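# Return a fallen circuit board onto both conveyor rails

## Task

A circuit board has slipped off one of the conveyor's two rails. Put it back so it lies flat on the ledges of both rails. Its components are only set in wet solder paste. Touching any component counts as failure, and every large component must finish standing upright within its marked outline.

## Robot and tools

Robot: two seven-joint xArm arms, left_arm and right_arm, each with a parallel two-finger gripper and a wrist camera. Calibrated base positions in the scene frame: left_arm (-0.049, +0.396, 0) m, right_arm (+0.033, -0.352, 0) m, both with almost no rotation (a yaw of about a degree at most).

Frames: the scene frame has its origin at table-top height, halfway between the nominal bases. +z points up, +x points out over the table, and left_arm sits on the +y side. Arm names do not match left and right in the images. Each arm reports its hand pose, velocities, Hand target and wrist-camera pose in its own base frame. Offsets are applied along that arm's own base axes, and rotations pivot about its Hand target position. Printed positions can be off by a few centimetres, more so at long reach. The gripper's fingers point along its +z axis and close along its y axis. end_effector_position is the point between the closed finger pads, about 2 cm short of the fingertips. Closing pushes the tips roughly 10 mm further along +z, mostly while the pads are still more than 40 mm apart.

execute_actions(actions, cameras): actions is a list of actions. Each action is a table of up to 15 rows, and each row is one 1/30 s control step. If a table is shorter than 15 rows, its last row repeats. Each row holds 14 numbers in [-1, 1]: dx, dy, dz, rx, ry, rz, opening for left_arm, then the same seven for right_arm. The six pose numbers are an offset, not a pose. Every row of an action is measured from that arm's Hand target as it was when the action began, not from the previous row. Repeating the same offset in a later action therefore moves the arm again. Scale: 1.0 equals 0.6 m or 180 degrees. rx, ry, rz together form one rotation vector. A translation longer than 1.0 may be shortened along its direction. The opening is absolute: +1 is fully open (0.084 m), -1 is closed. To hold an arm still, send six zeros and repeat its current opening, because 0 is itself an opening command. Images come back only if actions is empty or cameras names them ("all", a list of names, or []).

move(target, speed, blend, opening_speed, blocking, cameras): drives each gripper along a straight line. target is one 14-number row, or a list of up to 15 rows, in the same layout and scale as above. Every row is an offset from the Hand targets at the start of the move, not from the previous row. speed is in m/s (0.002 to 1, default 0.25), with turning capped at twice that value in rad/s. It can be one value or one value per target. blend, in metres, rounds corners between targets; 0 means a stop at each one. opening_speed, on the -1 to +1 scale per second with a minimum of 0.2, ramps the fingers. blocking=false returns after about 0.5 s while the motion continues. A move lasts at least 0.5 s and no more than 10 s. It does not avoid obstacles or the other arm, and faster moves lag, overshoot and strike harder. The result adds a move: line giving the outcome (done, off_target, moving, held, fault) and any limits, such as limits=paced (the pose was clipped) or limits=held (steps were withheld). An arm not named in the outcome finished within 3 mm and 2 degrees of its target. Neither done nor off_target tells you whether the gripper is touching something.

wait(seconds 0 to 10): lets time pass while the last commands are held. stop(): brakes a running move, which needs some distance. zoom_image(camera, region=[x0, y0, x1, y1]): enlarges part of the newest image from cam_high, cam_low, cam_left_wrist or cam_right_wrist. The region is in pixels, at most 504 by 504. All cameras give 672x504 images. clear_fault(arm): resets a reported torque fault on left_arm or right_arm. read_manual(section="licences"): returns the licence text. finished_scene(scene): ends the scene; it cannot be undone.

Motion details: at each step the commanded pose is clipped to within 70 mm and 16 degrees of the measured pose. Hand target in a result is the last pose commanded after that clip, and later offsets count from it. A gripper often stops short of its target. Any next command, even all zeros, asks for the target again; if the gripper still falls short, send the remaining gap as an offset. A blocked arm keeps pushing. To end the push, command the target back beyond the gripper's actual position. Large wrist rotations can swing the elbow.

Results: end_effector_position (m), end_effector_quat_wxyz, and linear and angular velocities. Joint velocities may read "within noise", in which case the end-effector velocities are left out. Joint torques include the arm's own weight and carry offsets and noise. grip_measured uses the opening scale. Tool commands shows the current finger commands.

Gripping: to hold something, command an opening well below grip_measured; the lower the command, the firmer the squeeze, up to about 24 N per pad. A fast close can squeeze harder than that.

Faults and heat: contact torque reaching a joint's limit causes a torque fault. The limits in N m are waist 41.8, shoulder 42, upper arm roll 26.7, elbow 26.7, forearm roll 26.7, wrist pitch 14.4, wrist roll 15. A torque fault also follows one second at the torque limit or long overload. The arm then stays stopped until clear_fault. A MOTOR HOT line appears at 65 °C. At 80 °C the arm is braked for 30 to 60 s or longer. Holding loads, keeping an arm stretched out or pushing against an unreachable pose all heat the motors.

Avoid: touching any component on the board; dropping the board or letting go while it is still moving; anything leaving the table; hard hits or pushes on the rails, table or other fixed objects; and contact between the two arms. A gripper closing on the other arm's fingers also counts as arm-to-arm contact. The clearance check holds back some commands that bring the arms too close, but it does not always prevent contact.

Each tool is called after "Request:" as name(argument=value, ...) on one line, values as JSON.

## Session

Request:
execute_actions(actions=[])

Request:
zoom_image(camera="cam_high", region=[300, 90, 450, 300])

Scene clock: 0.00 s.
left_arm: end_effector_position=(+0.5869, -0.3341, +0.2461) grip_measured=+1.00 end_effector_quat_wxyz=(-0.092, +0.932, +0.059, +0.346) | right_arm: end_effector_position=(+0.5195, -0.0786, +0.2245) grip_measured=+1.00 end_effector_quat_wxyz=(-0.302, +0.820, +0.083, +0.479)
Joint positions: left_arm=[-0.724 0.425 0.065 1.53 0.81 0.838 -1.275 0.084] | right_arm=[-0.021 0.045 -0.474 0.801 1.611 1.041 -1.849 0.084]
Joint velocities: within noise
Joint torques (N m): no reading
Hand target: left_arm +0.5869, -0.3341, +0.2461; -0.092, +0.932, +0.059, +0.346 | right_arm +0.5195, -0.0786, +0.2245; -0.302, +0.820, +0.083, +0.479
Tool commands: left_gripper/opening=+1.0 right_gripper/opening=+1.0

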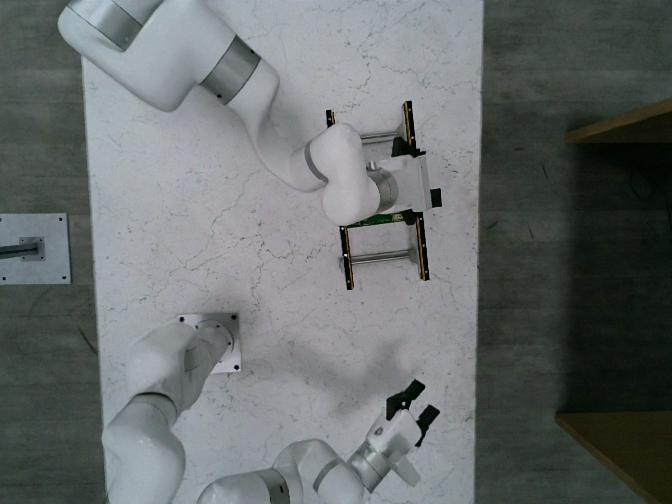

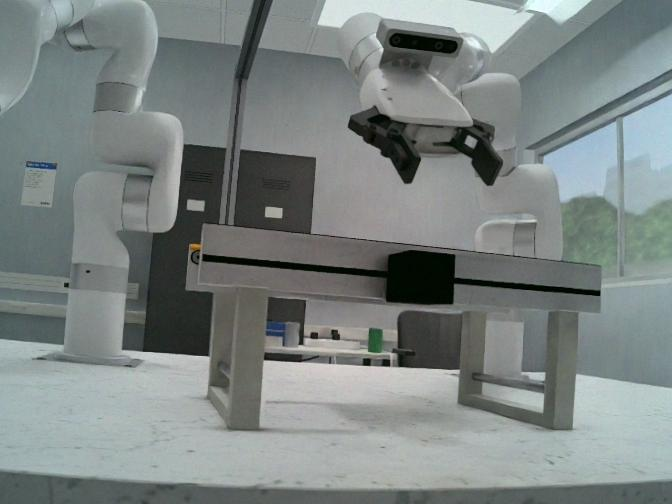

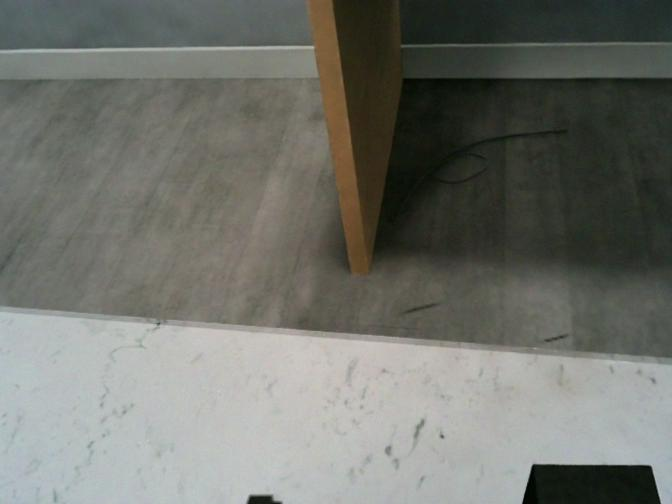

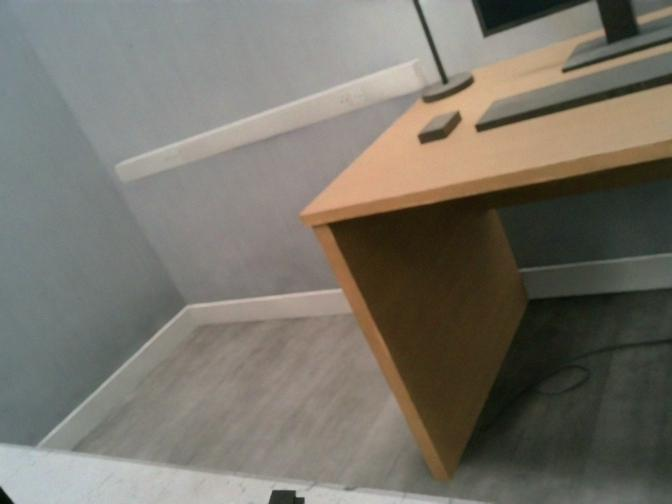

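Scaled by 2.400 from the camera's 672x504 image, which has a finer 960x720 frame.

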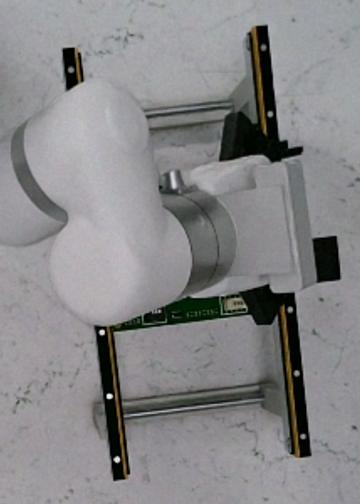

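Request:
move(target=[[-0.05,0.12,0.15,-0.04,-0.04,-0.1,-0.4,0,0,0.12,0.01,-0.04,0.07,-0.4],[-0.176,0.358,0.057,-0.2167,-0.2161,-0.5032,-0.4,-0.105,0.329,0.093,0.0491,-0.1877,0.3325,-0.4]], blend=0.05, speed=0.4, cameras=["all"])

Request:
zoom_image(camera="cam_high", region=[310, 90, 450, 300])

Scene clock: 58.73 s.
left_arm: end_effector_position=(+0.4813, -0.1193, +0.2804) grip_measured=-0.42 end_effector_quat_wxyz=(+0.472, +0.527, -0.472, +0.527) | right_arm: end_effector_position=(+0.4565, +0.1188, +0.2803) grip_measured=-0.42 end_effector_quat_wxyz=(+0.520, -0.479, -0.520, -0.479)
Joint positions: left_arm=[0.223 0.78 0.054 1.459 1.665 -1.696 -0.671 0.026] | right_arm=[-0.012 0.37 -0.337 1.141 1.352 1.937 -2.418 0.026]
Joint torques (N m): left_arm=[3.2 -27.69 -4.11 17.92 1.61 -4.27 -1.69] | right_arm=[4.85 -22.97 0.64 12.14 -0.55 3.17 -1.41]
Hand target: left_arm +0.4813, -0.1193, +0.2803; +0.472, +0.527, -0.472, +0.527 | right_arm +0.4565, +0.1188, +0.2803; +0.520, -0.479, -0.520, -0.479
Off the commanded pose: left_arm 0.000 m, 0 deg | right_arm 0.000 m, 0 deg.
joint sent to its limit (left arm) — joint 6 (wrist pitch), lower limit. The joint targets still meet the commanded pose.
move: done

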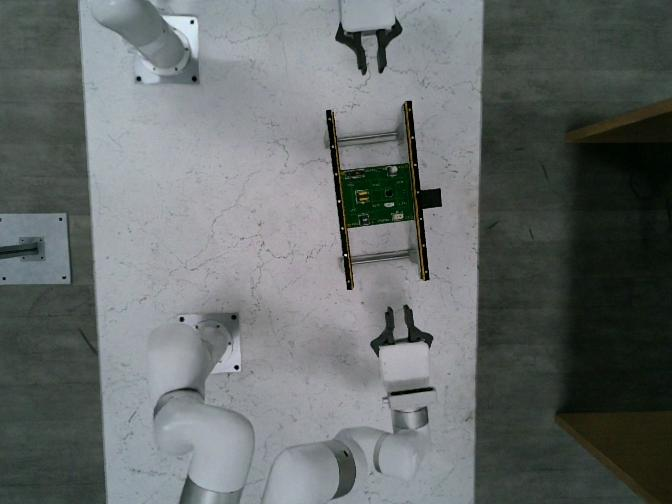

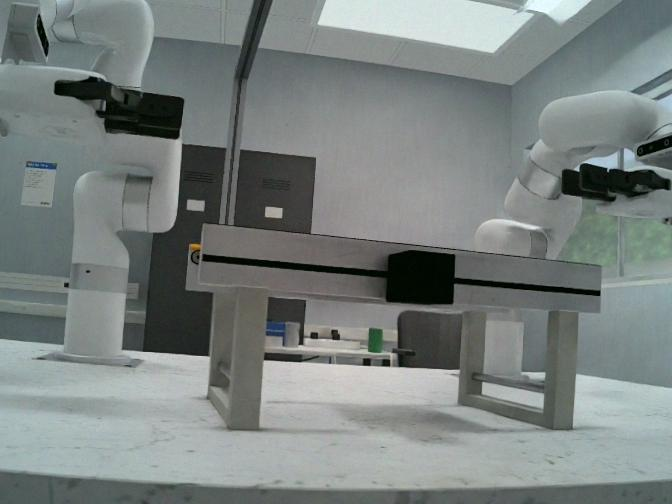

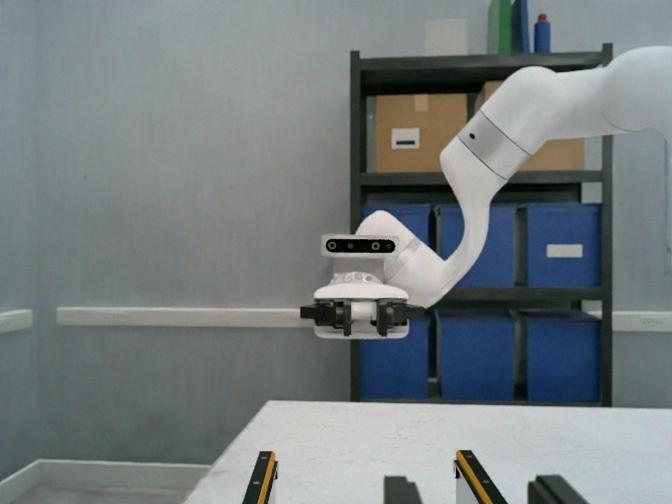

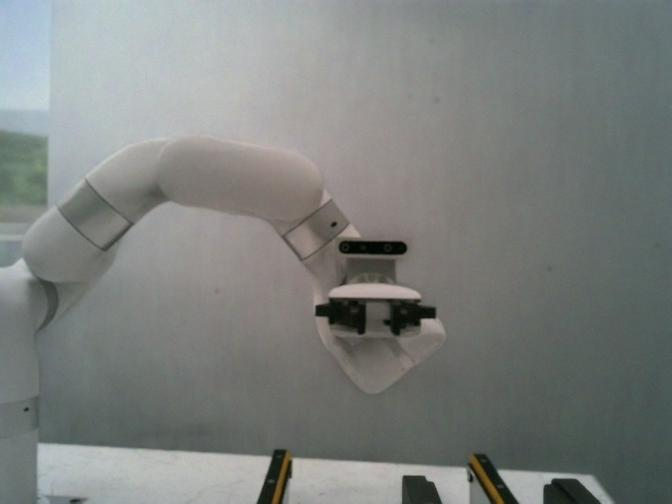

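Scaled by 2.400 from the camera's 672x504 image, which has a finer 960x720 frame.

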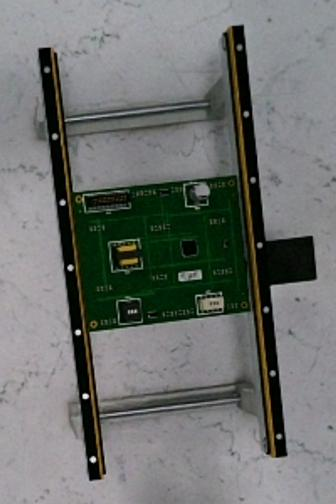

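Request:
move(target=[0,0,-0.25,0,0,0,-0.4,0,0,-0.25,0,0,0,-0.4], speed=0.25, cameras=["all"])

Request:
zoom_image(camera="cam_right_wrist", region=[140, 180, 640, 504])

Request:
zoom_image(camera="cam_left_wrist", region=[140, 180, 640, 504])

Scene clock: 70.00 s.
left_arm: end_effector_position=(+0.4813, -0.1193, +0.1303) grip_measured=-0.42 end_effector_quat_wxyz=(+0.472, +0.527, -0.472, +0.527) | right_arm: end_effector_position=(+0.4565, +0.1188, +0.1303) grip_measured=-0.42 end_effector_quat_wxyz=(+0.519, -0.479, -0.520, -0.479)
Joint positions: left_arm=[0.227 1.15 0.054 1.583 1.678 -1.674 -0.425 0.026] | right_arm=[-0.035 0.719 -0.301 1.211 1.352 1.903 -2.699 0.026]
Joint torques (N m): left_arm=[3.25 -29.38 -4.54 15.35 -3.47 -4.65 -1.24] | right_arm=[-5.19 -28.05 -0.33 10.11 4.3 2.43 -1.27]
Hand target: left_arm +0.4813, -0.1193, +0.1303; +0.472, +0.527, -0.472, +0.527 | right_arm +0.4565, +0.1188, +0.1303; +0.520, -0.479, -0.520, -0.479
Off the commanded pose: left_arm 0.000 m, 0 deg | right_arm 0.000 m, 0 deg.
move: done

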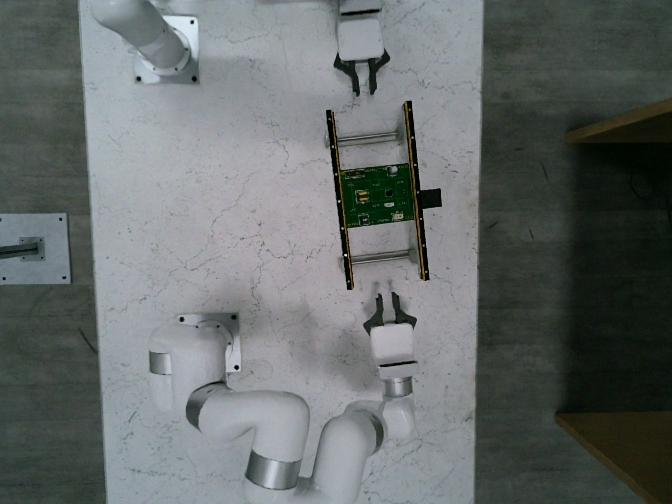

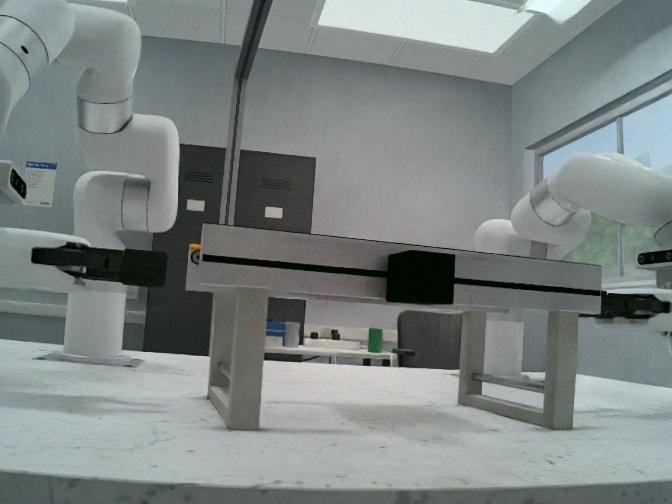

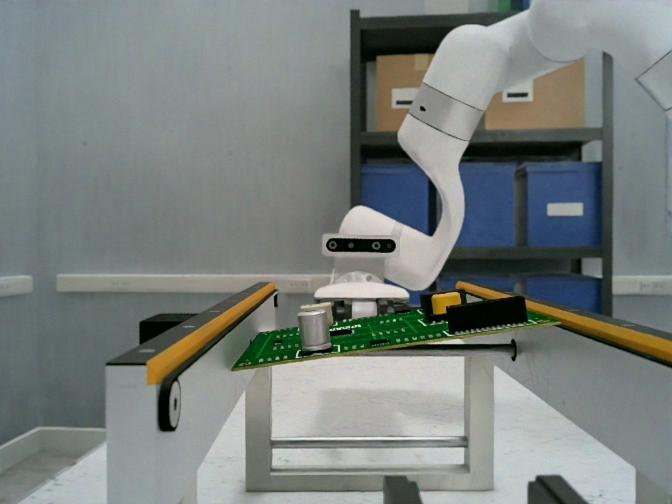

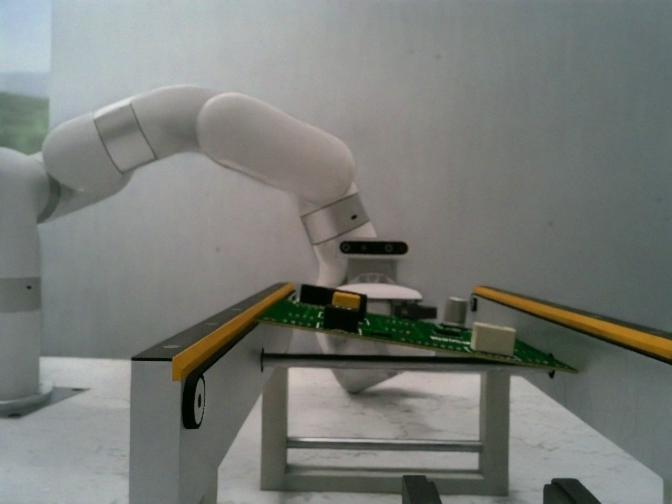

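Scaled by 1.008 from the camera's 672x504 image, which has a finer 960x720 frame.

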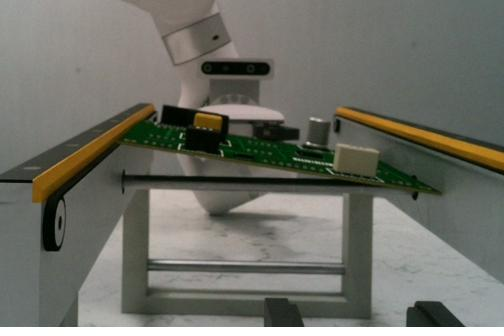

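Scaled by 1.008 from the camera's 672x504 image, which has a finer 960x720 frame.

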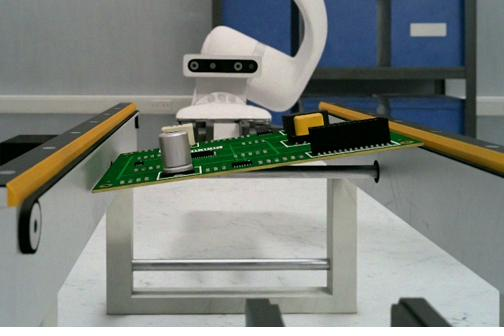

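Request:
move(target=[[0.0133,0.0015,-0.0138,-0.0048,0.0431,0,-0.4,0.0092,0.0008,-0.0177,-0.0036,0.0432,0,-0.4],[0.0408,-0.247,-0.0138,-0.0048,0.0431,0,-0.4,-0.0113,0.25,-0.0177,-0.0036,0.0432,0,-0.4]], speed=0.2, blend=0.01, cameras=["all"])

Request:
zoom_image(camera="cam_right_wrist", region=[140, 260, 672, 504])

Request:
zoom_image(camera="cam_left_wrist", region=[140, 260, 672, 504])

Request:
zoom_image(camera="cam_high", region=[310, 90, 450, 300])

Scene clock: 135.60 s.
left_arm: end_effector_position=(+0.4918, -0.1172, +0.1509) grip_measured=-0.42 end_effector_quat_wxyz=(+0.472, +0.531, -0.471, +0.524) | right_arm: end_effector_position=(+0.4619, +0.1193, +0.1199) grip_measured=-0.42 end_effector_quat_wxyz=(+0.550, -0.513, -0.487, -0.443)
Joint positions: left_arm=[0.226 1.114 0.055 1.611 1.673 -1.675 -0.496 0.026] | right_arm=[-0.034 0.758 -0.3 1.242 1.362 1.904 -2.571 0.026]
Joint torques (N m): left_arm=[-0.04 -37.79 -1.7 11.81 -0.95 -2.68 0.25] | right_arm=[4.71 -28.57 -0.14 9.83 4.26 3.65 1.22]
Hand target: left_arm +0.4918, -0.1172, +0.1509; +0.472, +0.531, -0.471, +0.524 (not the last commanded pose) | right_arm +0.4619, +0.1193, +0.1199; +0.550, -0.513, -0.487, -0.443 (not the last commanded pose)
Tool commands: left_gripper/opening=-0.4 right_gripper/opening=-0.4
Off the commanded pose: left_arm 0.154 m, 7 deg | right_arm 0.150 m, 0 deg.
TORQUE FAULT: the external load on joint 2 (shoulder) of the left arm reached its load limit, and that arm stopped. The contact can be on any part of that arm beyond that joint, not only on its tool. A torque fault puts only its own arm into a fault stop. That arm's remaining commands of this call were not run. The hold on joint 2 (shoulder) of that arm was moved back by the arm itself, up to 3 degrees, as the stop began. That arm is still stopped at the end of this call. While its stop runs, that arm, its gripper or tool too, takes no new command.
CLEAR FAULT: the left arm stays stopped (state 4) until you call clear_fault(arm="left_arm").
End effector pose when the fault began: left_arm: position (+0.4853, -0.1187, +0.1277), quat_wxyz (+0.487, +0.541, -0.456, +0.513)
Joint positions when the fault began: left_arm=[0.226 1.166 0.055 1.611 1.673 -1.675 -0.495 0.026]
move: fault (left_arm), off_target (right_arm; braked at the fault stop of left_arm); path passed 0 of 2 targets

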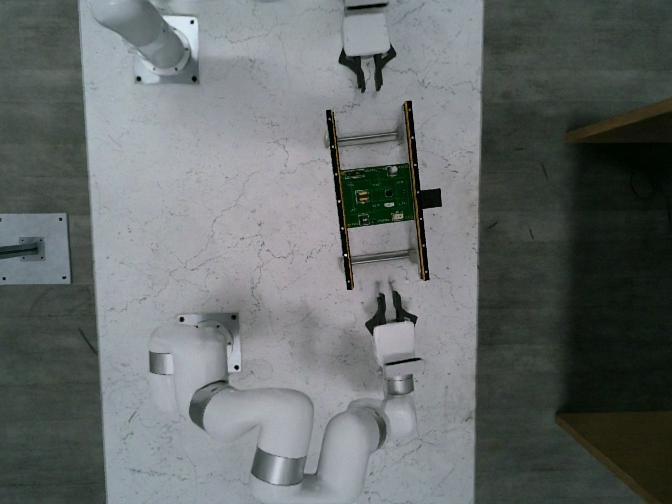

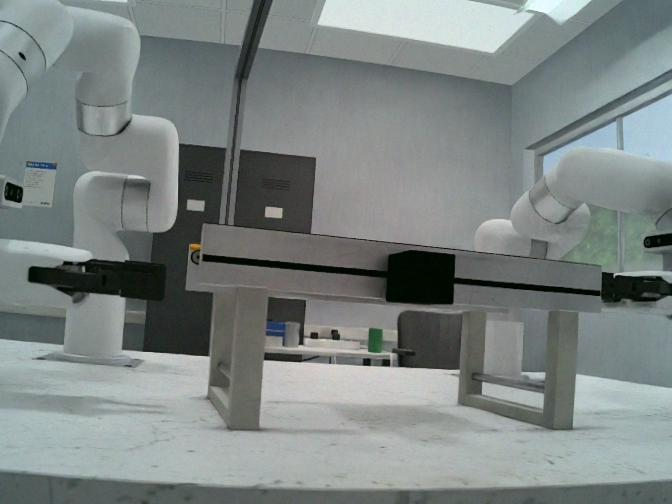

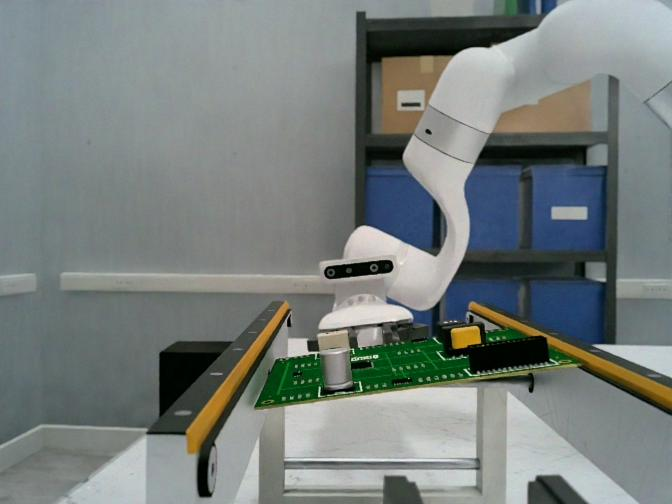

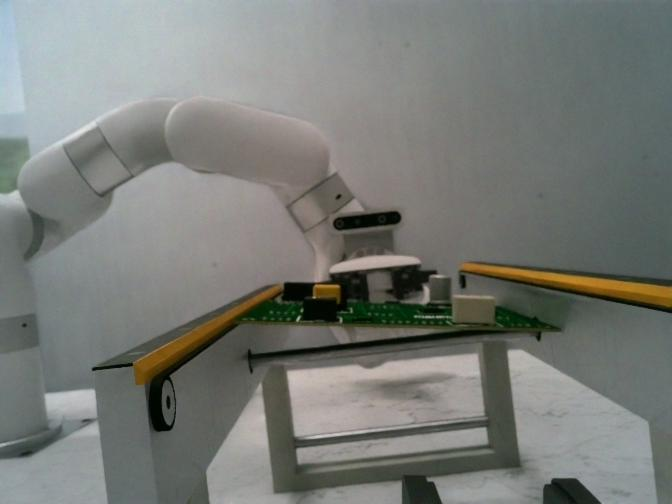

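Region (140, 260, 672, 504) is 532x244 pixels. A region can be at most 504 by 504 pixels.

Region (140, 260, 672, 504) is 532x244 pixels. A region can be at most 504 by 504 pixels.

Scaled by 2.400 from the camera's 672x504 image, which has a finer 960x720 frame.

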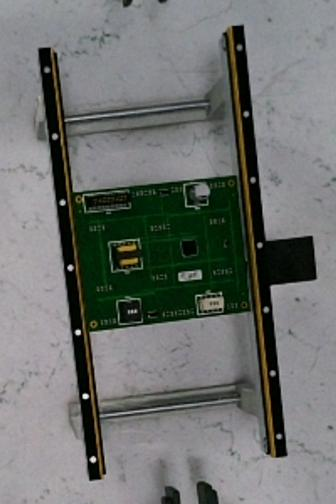

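Request:
clear_fault(arm="left_arm")

Request:
move(target=[[0,0.03,0.25,0,0,0,-0.4,0,0,0,0,0,0,-0.4],[-0.15,0.03,0.415,0.2167,0.2161,0.5032,-0.4,0,0,0,0,0,0,-0.4],[-0.15,0.03,0.415,0.497,0.055,0,-0.4,0,0,0,0,0,0,-0.4]], blend=0.03, speed=0.6, cameras=["cam_high","cam_low"])

Scene clock: 178.07 s.
left_arm: end_effector_position=(+0.4918, -0.1172, +0.1509) grip_measured=-0.42 end_effector_quat_wxyz=(+0.472, +0.531, -0.471, +0.524) | right_arm: end_effector_position=(+0.4619, +0.1193, +0.1199) grip_measured=-0.42 end_effector_quat_wxyz=(+0.550, -0.513, -0.487, -0.443)
Joint positions: left_arm=[0.226 1.114 0.055 1.611 1.673 -1.675 -0.496 0.026] | right_arm=[-0.034 0.758 -0.3 1.242 1.362 1.904 -2.571 0.026]
Joint torques (N m): left_arm=[-0.07 -37.96 -1.72 11.83 -0.97 -2.65 0.21] | right_arm=[4.37 -28.67 -0.15 9.9 3.15 2.99 -0.4]
Hand target: left_arm +0.4918, -0.1172, +0.1509; +0.472, +0.531, -0.471, +0.524 (not the last commanded pose) | right_arm +0.4619, +0.1193, +0.1199; +0.550, -0.513, -0.487, -0.443 (not the last commanded pose)
Tool commands: left_gripper/opening=-0.4 right_gripper/opening=-0.4
Off the commanded pose: left_arm 0.154 m, 7 deg | right_arm 0.150 m, 0 deg.
TORQUE FAULT, CONTINUED: the left arm's stop, for the torque fault of joint 2 (shoulder) that an earlier result reported, is over. The call counts as one of the actions that you can send in this scene. The hold on joint 2 (shoulder) of that arm was moved back by the arm itself, up to 3 degrees, as the stop began. That arm's target is now where it stood when the stop ended, not its last command. That arm's gripper keeps its grip as last carried out, and that arm accepts commands again: back off and push less far.
CLEAR FAULT: your call cleared the left arm's torque fault. If a joint's load stays at its limit, that arm stops again at once.

Scene clock: 182.90 s.
left_arm: end_effector_position=(+0.4013, -0.0991, +0.3997) grip_measured=-0.42 end_effector_quat_wxyz=(-0.018, +0.747, -0.664, +0.021) | right_arm: end_effector_position=(+0.4619, +0.1193, +0.1199) grip_measured=-0.42 end_effector_quat_wxyz=(+0.550, -0.513, -0.487, -0.443)
Joint positions: left_arm=[2.45 -0.412 -2.385 2.068 2.859 -1.696 -1.719 0.026] | right_arm=[-0.034 0.758 -0.3 1.242 1.362 1.904 -2.571 0.026]
Joint torques (N m): left_arm=[3.12 27.36 -0.34 18.3 2.81 -4.17 -1.57] | right_arm=[4.14 -28.59 -0.25 10.16 3.35 3.03 -0.38]
Hand target: left_arm +0.4018, -0.0992, +0.3999; -0.003, +0.748, -0.664, -0.002 | right_arm +0.4619, +0.1193, +0.1199; +0.550, -0.513, -0.487, -0.443
Off the commanded pose: left_arm 0.000 m, 3 deg | right_arm 0.000 m, 0 deg.
joint sent to its limit (left arm) — joint 6 (wrist pitch), lower limit. The joint targets are off in orientation, not in position.
move: off_target (left_arm); limits=paced
Images, in order (width x height): cam_high 672x504, cam_low 672x504.

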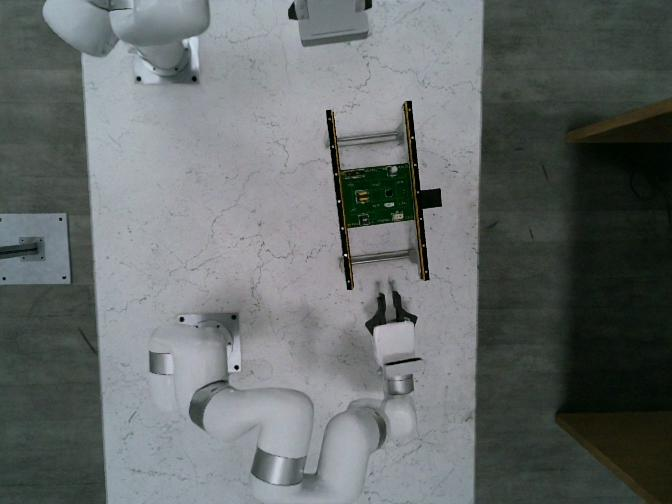

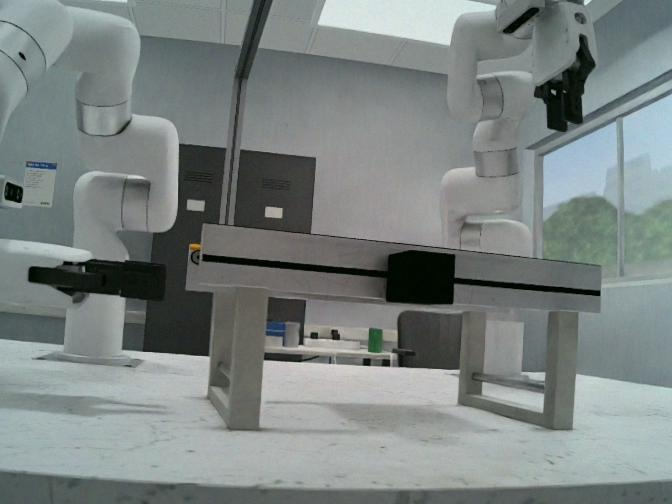

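Request:
move(target=[[0.2,0,0.2,0,-0.35,0,-0.4,0,0,0,0,0,0,-0.4],[0.35,0,0.4,0,-0.667,0,-0.4,0,0,0,0,0,0,-0.4]], blend=0.03, speed=0.6, cameras=["cam_low"])

Scene clock: 236.57 s.
left_arm: end_effector_position=(+0.6118, -0.0992, +0.6399) grip_measured=-0.42 end_effector_quat_wxyz=(+0.577, -0.375, +0.330, -0.647) | right_arm: end_effector_position=(+0.4619, +0.1193, +0.1199) grip_measured=-0.42 end_effector_quat_wxyz=(+0.550, -0.513, -0.487, -0.443)
Joint positions: left_arm=[2.347 -0.231 -2.532 1.267 5.998 -1.023 -4.696 0.026] | right_arm=[-0.034 0.758 -0.3 1.242 1.362 1.904 -2.571 0.026]
Joint torques (N m): left_arm=[3.32 17.72 5.09 23.36 3.02 -3.32 -1.73] | right_arm=[4.13 -28.29 -0.18 9.88 3.03 3.02 0.02]
Hand target: left_arm +0.6118, -0.0992, +0.6399; +0.577, -0.375, +0.330, -0.647 | right_arm +0.4619, +0.1193, +0.1199; +0.550, -0.513, -0.487, -0.443
Off the commanded pose: left_arm 0.000 m, 0 deg | right_arm 0.000 m, 0 deg.
move: done; limits=paced
Images, in order (width x height): cam_low 672x504.

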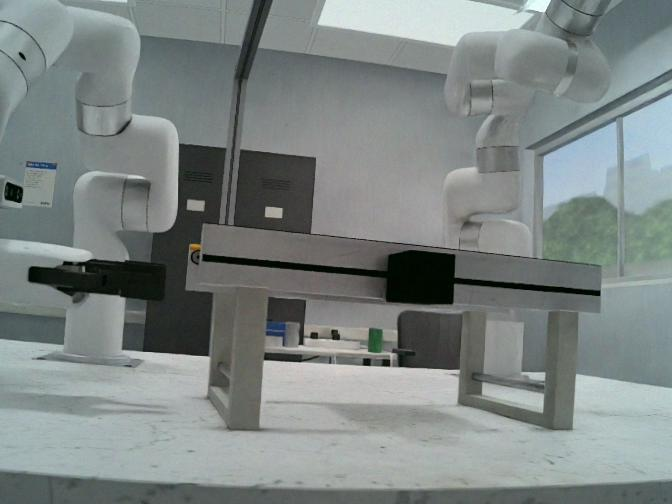

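Request:
move(target=[[0.0908,-0.0202,-0.1205,0.007,0.1102,-0.0131,-0.4,0,0,0,0,0,0,-0.4],[0.1345,-0.0402,-0.265,0.014,0.2204,-0.0262,-0.4,0,0,0,0,0,0,-0.4],[0.1258,-0.0577,-0.416,0.021,0.3307,-0.0393,-0.4,0,0,0,0,0,0,-0.4],[0.0657,-0.0708,-0.5552,0.028,0.4409,-0.0524,-0.4,0,0,0,0,0,0,-0.4],[-0.0383,-0.0775,-0.6658,0.035,0.5511,-0.0656,-0.4,0,0,0,0,0,0,-0.4],[-0.1033,-0.0783,-0.7062,0.0385,0.6062,-0.0721,-0.4,0,0,0,0,0,0,-0.4]], blend=0.015, speed=0.4, cameras=["cam_low"])

Scene clock: 293.10 s.
left_arm: end_effector_position=(+0.5498, -0.1461, +0.2162) grip_measured=-0.42 end_effector_quat_wxyz=(-0.019, +0.679, -0.727, +0.104) | right_arm: end_effector_position=(+0.4619, +0.1193, +0.1199) grip_measured=-0.42 end_effector_quat_wxyz=(+0.550, -0.513, -0.487, -0.443)
Joint positions: left_arm=[2.333 -0.235 -2.517 1.269 5.995 0.9 -4.694 0.026] | right_arm=[-0.034 0.758 -0.3 1.242 1.362 1.904 -2.571 0.026]
Joint torques (N m): left_arm=[3.12 18.67 -0.71 24.83 -3.09 -0.9 1.5] | right_arm=[4 -28.53 -0.23 9.94 2.89 2.83 0.05]
Hand target: left_arm +0.5498, -0.1461, +0.2162; -0.019, +0.679, -0.727, +0.104 | right_arm +0.4619, +0.1193, +0.1199; +0.550, -0.513, -0.487, -0.443
Off the commanded pose: left_arm 0.000 m, 0 deg | right_arm 0.000 m, 0 deg.
move: done
Images, in order (width x height): cam_low 672x504.

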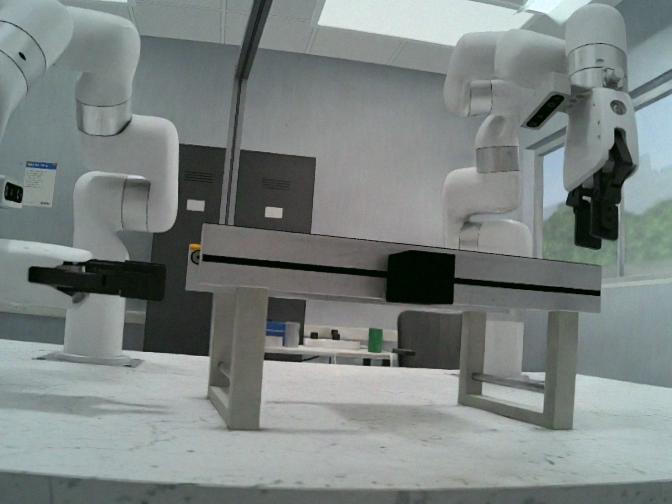

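Request:
move(target=[[-0.1,0.12,0.2,-0.2,0.03,0.015,-0.4,0,0,0,0,0,0,-0.4],[-0.101,0.046,0.106,-0.4667,0.0694,0.0335,-0.4,0,0,0,0,0,0,-0.4]], blend=0.03, speed=0.4, cameras=["cam_low","cam_high"])

Scene clock: 326.70 s.
left_arm: end_effector_position=(+0.4892, -0.1185, +0.2798) grip_measured=-0.42 end_effector_quat_wxyz=(+0.506, +0.558, -0.435, +0.494) | right_arm: end_effector_position=(+0.4619, +0.1193, +0.1199) grip_measured=-0.42 end_effector_quat_wxyz=(+0.550, -0.513, -0.487, -0.443)
Joint positions: left_arm=[2.786 -0.39 -2.408 1.062 4.704 1.912 -4.014 0.026] | right_arm=[-0.034 0.758 -0.3 1.242 1.362 1.904 -2.571 0.026]
Joint torques (N m): left_arm=[3.2 19.44 0.3 20.59 -4.67 3.96 1.5] | right_arm=[4.1 -28.66 -0.44 9.87 2.53 3.04 0.02]
Hand target: left_arm +0.4892, -0.1185, +0.2798; +0.506, +0.558, -0.435, +0.494 | right_arm +0.4619, +0.1193, +0.1199; +0.550, -0.513, -0.487, -0.443
Off the commanded pose: left_arm 0.000 m, 0 deg | right_arm 0.000 m, 0 deg.
move: done
Images, in order (width x height): cam_high 672x504, cam_low 672x504.

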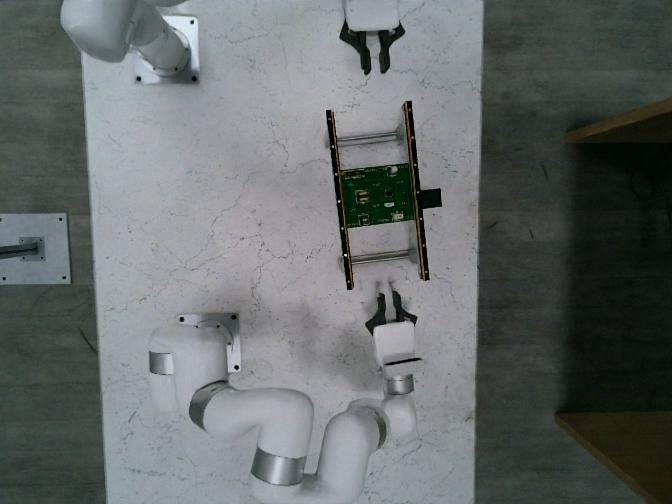

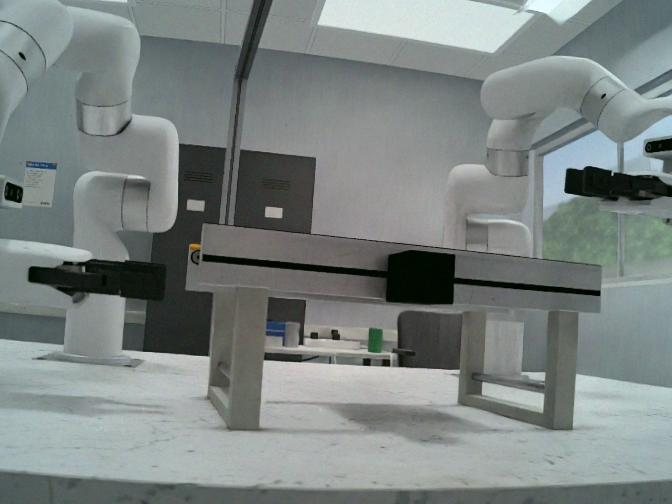

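Request:
move(target=[[0,0.01,-0.263,0,0,0,-0.4,0,0,0,0,0,0,-0.4],[0.0275,-0.2483,-0.263,0,0,0,-0.4,-0.0205,0.249,0,0,0,0,-0.4]], speed=0.2, cameras=["all"])

Request:
zoom_image(camera="cam_right_wrist", region=[168, 260, 672, 504])

Request:
zoom_image(camera="cam_left_wrist", region=[168, 260, 672, 504])

Request:
zoom_image(camera="cam_high", region=[310, 90, 450, 300])

Scene clock: 342.40 s.
left_arm: end_effector_position=(+0.5057, -0.2675, +0.1220) grip_measured=-0.42 end_effector_quat_wxyz=(+0.506, +0.558, -0.435, +0.494) | right_arm: end_effector_position=(+0.4496, +0.2686, +0.1200) grip_measured=-0.42 end_effector_quat_wxyz=(+0.550, -0.513, -0.487, -0.443)
Joint positions: left_arm=[2.672 -0.738 -2.667 1.12 4.378 1.751 -3.782 0.026] | right_arm=[0.181 0.67 -0.163 1.105 1.587 1.673 -2.569 0.026]
Joint torques (N m): left_arm=[-3.55 24.84 0.83 17.26 -4.24 0.29 -1.63] | right_arm=[4.65 -27.11 0.99 9.99 3.8 0.8 1.04]
Hand target: left_arm +0.5057, -0.2675, +0.1220; +0.506, +0.558, -0.435, +0.494 | right_arm +0.4496, +0.2687, +0.1199; +0.550, -0.513, -0.487, -0.443
Off the commanded pose: left_arm 0.000 m, 0 deg | right_arm 0.000 m, 0 deg.
move: done

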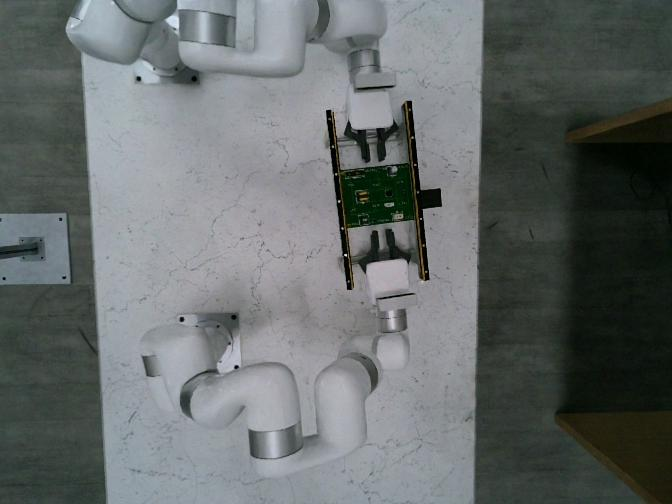

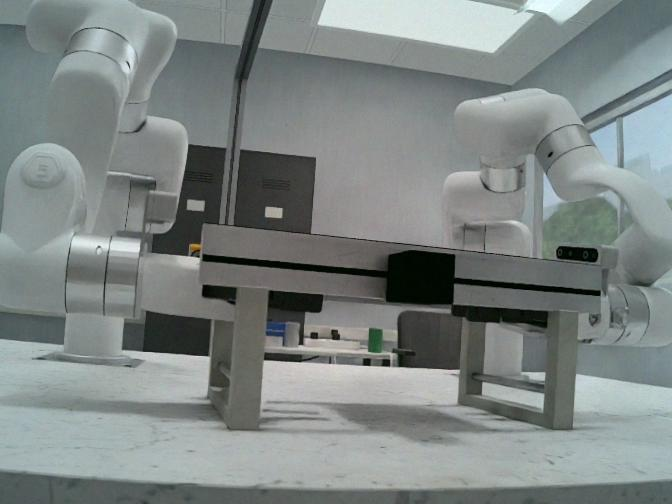

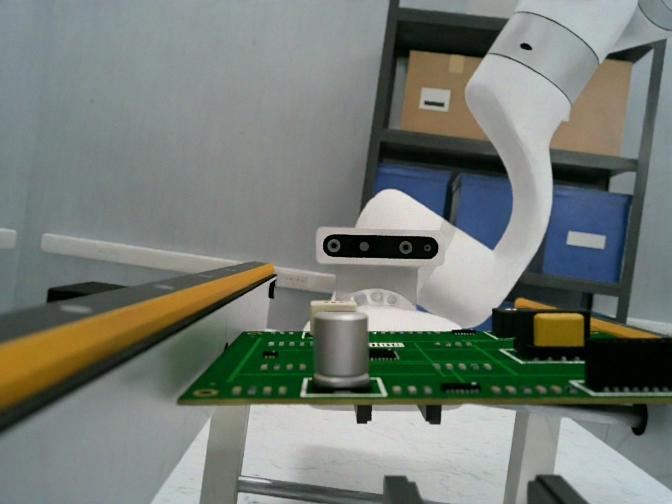

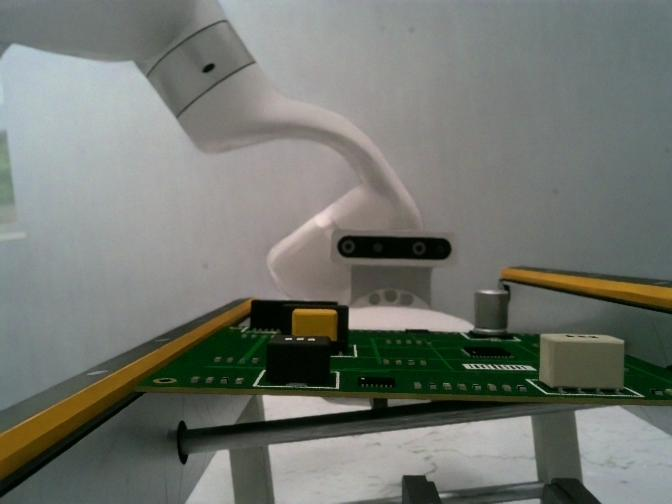

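Scaled by 1.000.

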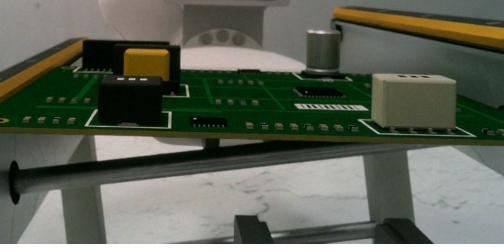

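Scaled by 1.000.

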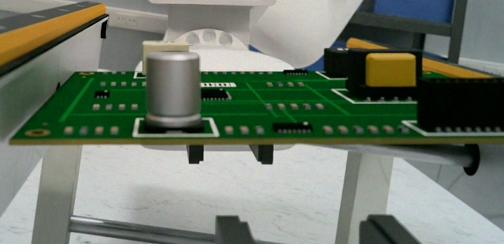

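Scaled by 2.400 from the camera's 672x504 image, which has a finer 960x720 frame.

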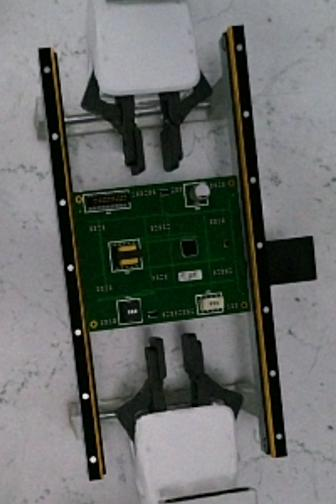

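Request:
move(target=[[0.0072,-0.0647,0,0,0,0,-0.4,-0.0053,0.0648,0,0,0,0,-0.4],[0.0072,-0.0647,0.019,0,0,0,-0.4,-0.0053,0.0648,0.019,0,0,0,-0.4],[0.0072,-0.0647,0.0292,0,0,0,-0.4,-0.0053,0.0648,0.0292,0,0,0,-0.4],[0.0039,-0.0651,0.0402,-0.0029,0.0265,0,-0.4,-0.0086,0.0645,0.0400,-0.0022,0.0266,0,-0.4]], speed=[0.1,0.05,0.015,0.015], cameras=["all"])

Request:
zoom_image(camera="cam_high", region=[315, 130, 445, 260])

Request:
zoom_image(camera="cam_low", region=[190, 180, 610, 320])

Scene clock: 396.80 s.
left_arm: end_effector_position=(+0.5080, -0.3066, +0.1461) grip_measured=-0.42 end_effector_quat_wxyz=(+0.526, +0.576, -0.411, +0.472) | right_arm: end_effector_position=(+0.4444, +0.3074, +0.1439) grip_measured=-0.42 end_effector_quat_wxyz=(+0.568, -0.533, -0.466, -0.420)
Joint positions: left_arm=[2.613 -0.674 -2.698 1.119 4.334 1.664 -3.911 0.026] | right_arm=[0.237 0.598 -0.124 1.07 1.648 1.608 -2.445 0.026]
Joint torques (N m): left_arm=[-3.41 33.45 0.16 11.38 1.75 0.53 -1.62] | right_arm=[4.36 -45.46 1.16 6.37 -1.21 0.78 1.18]
Hand target: left_arm +0.5080, -0.3066, +0.1461; +0.526, +0.576, -0.411, +0.472 | right_arm +0.4444, +0.3074, +0.1439; +0.568, -0.533, -0.466, -0.420
Off the commanded pose: left_arm 0.000 m, 0 deg | right_arm 0.000 m, 0 deg.
move: done

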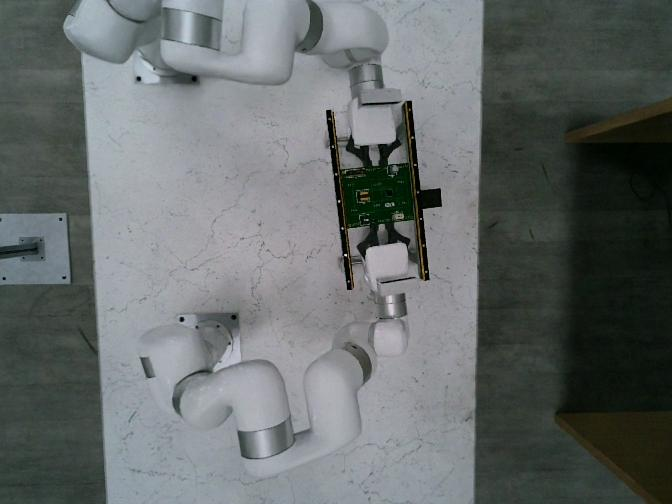

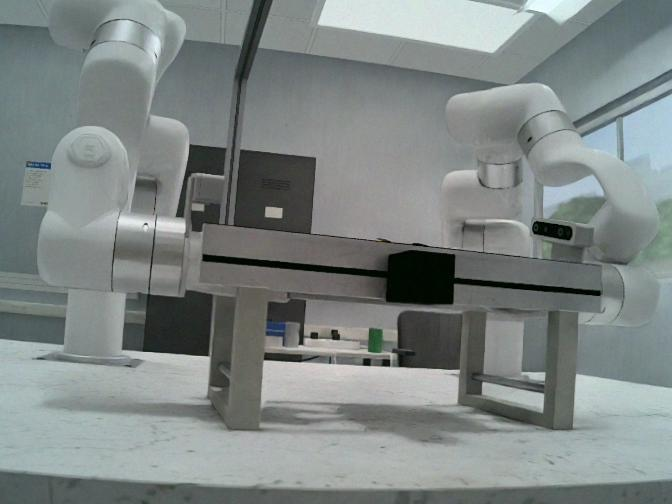

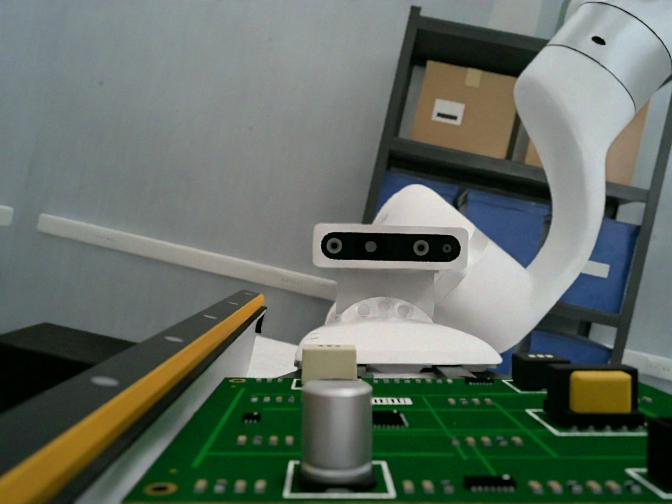

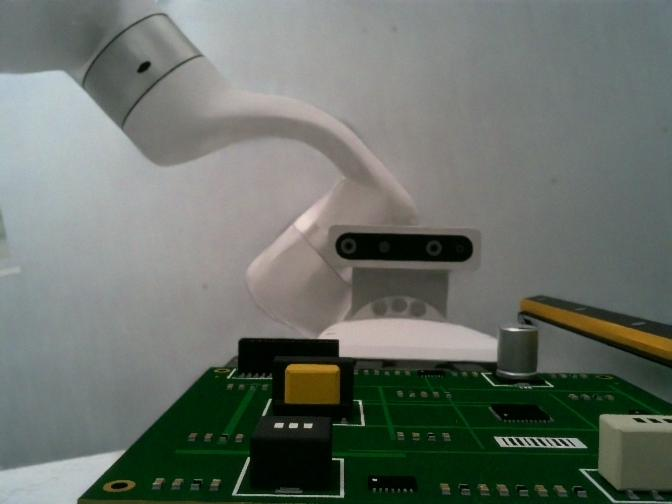

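Scaled by 3.877 from the camera's 672x504 image, which has a finer 960x720 frame.

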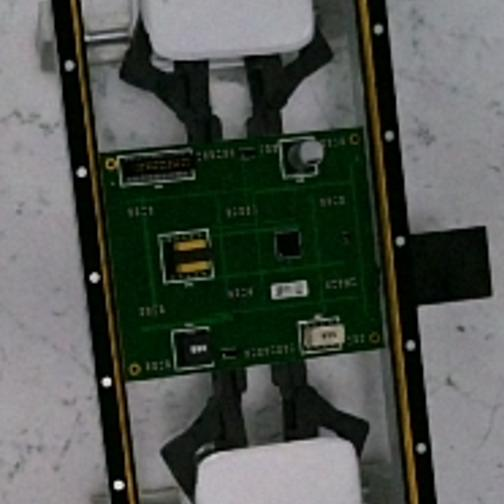

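Scaled by 1.200 from the camera's 672x504 image, which has a finer 960x720 frame.

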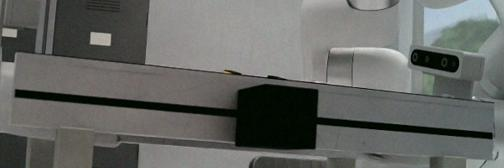

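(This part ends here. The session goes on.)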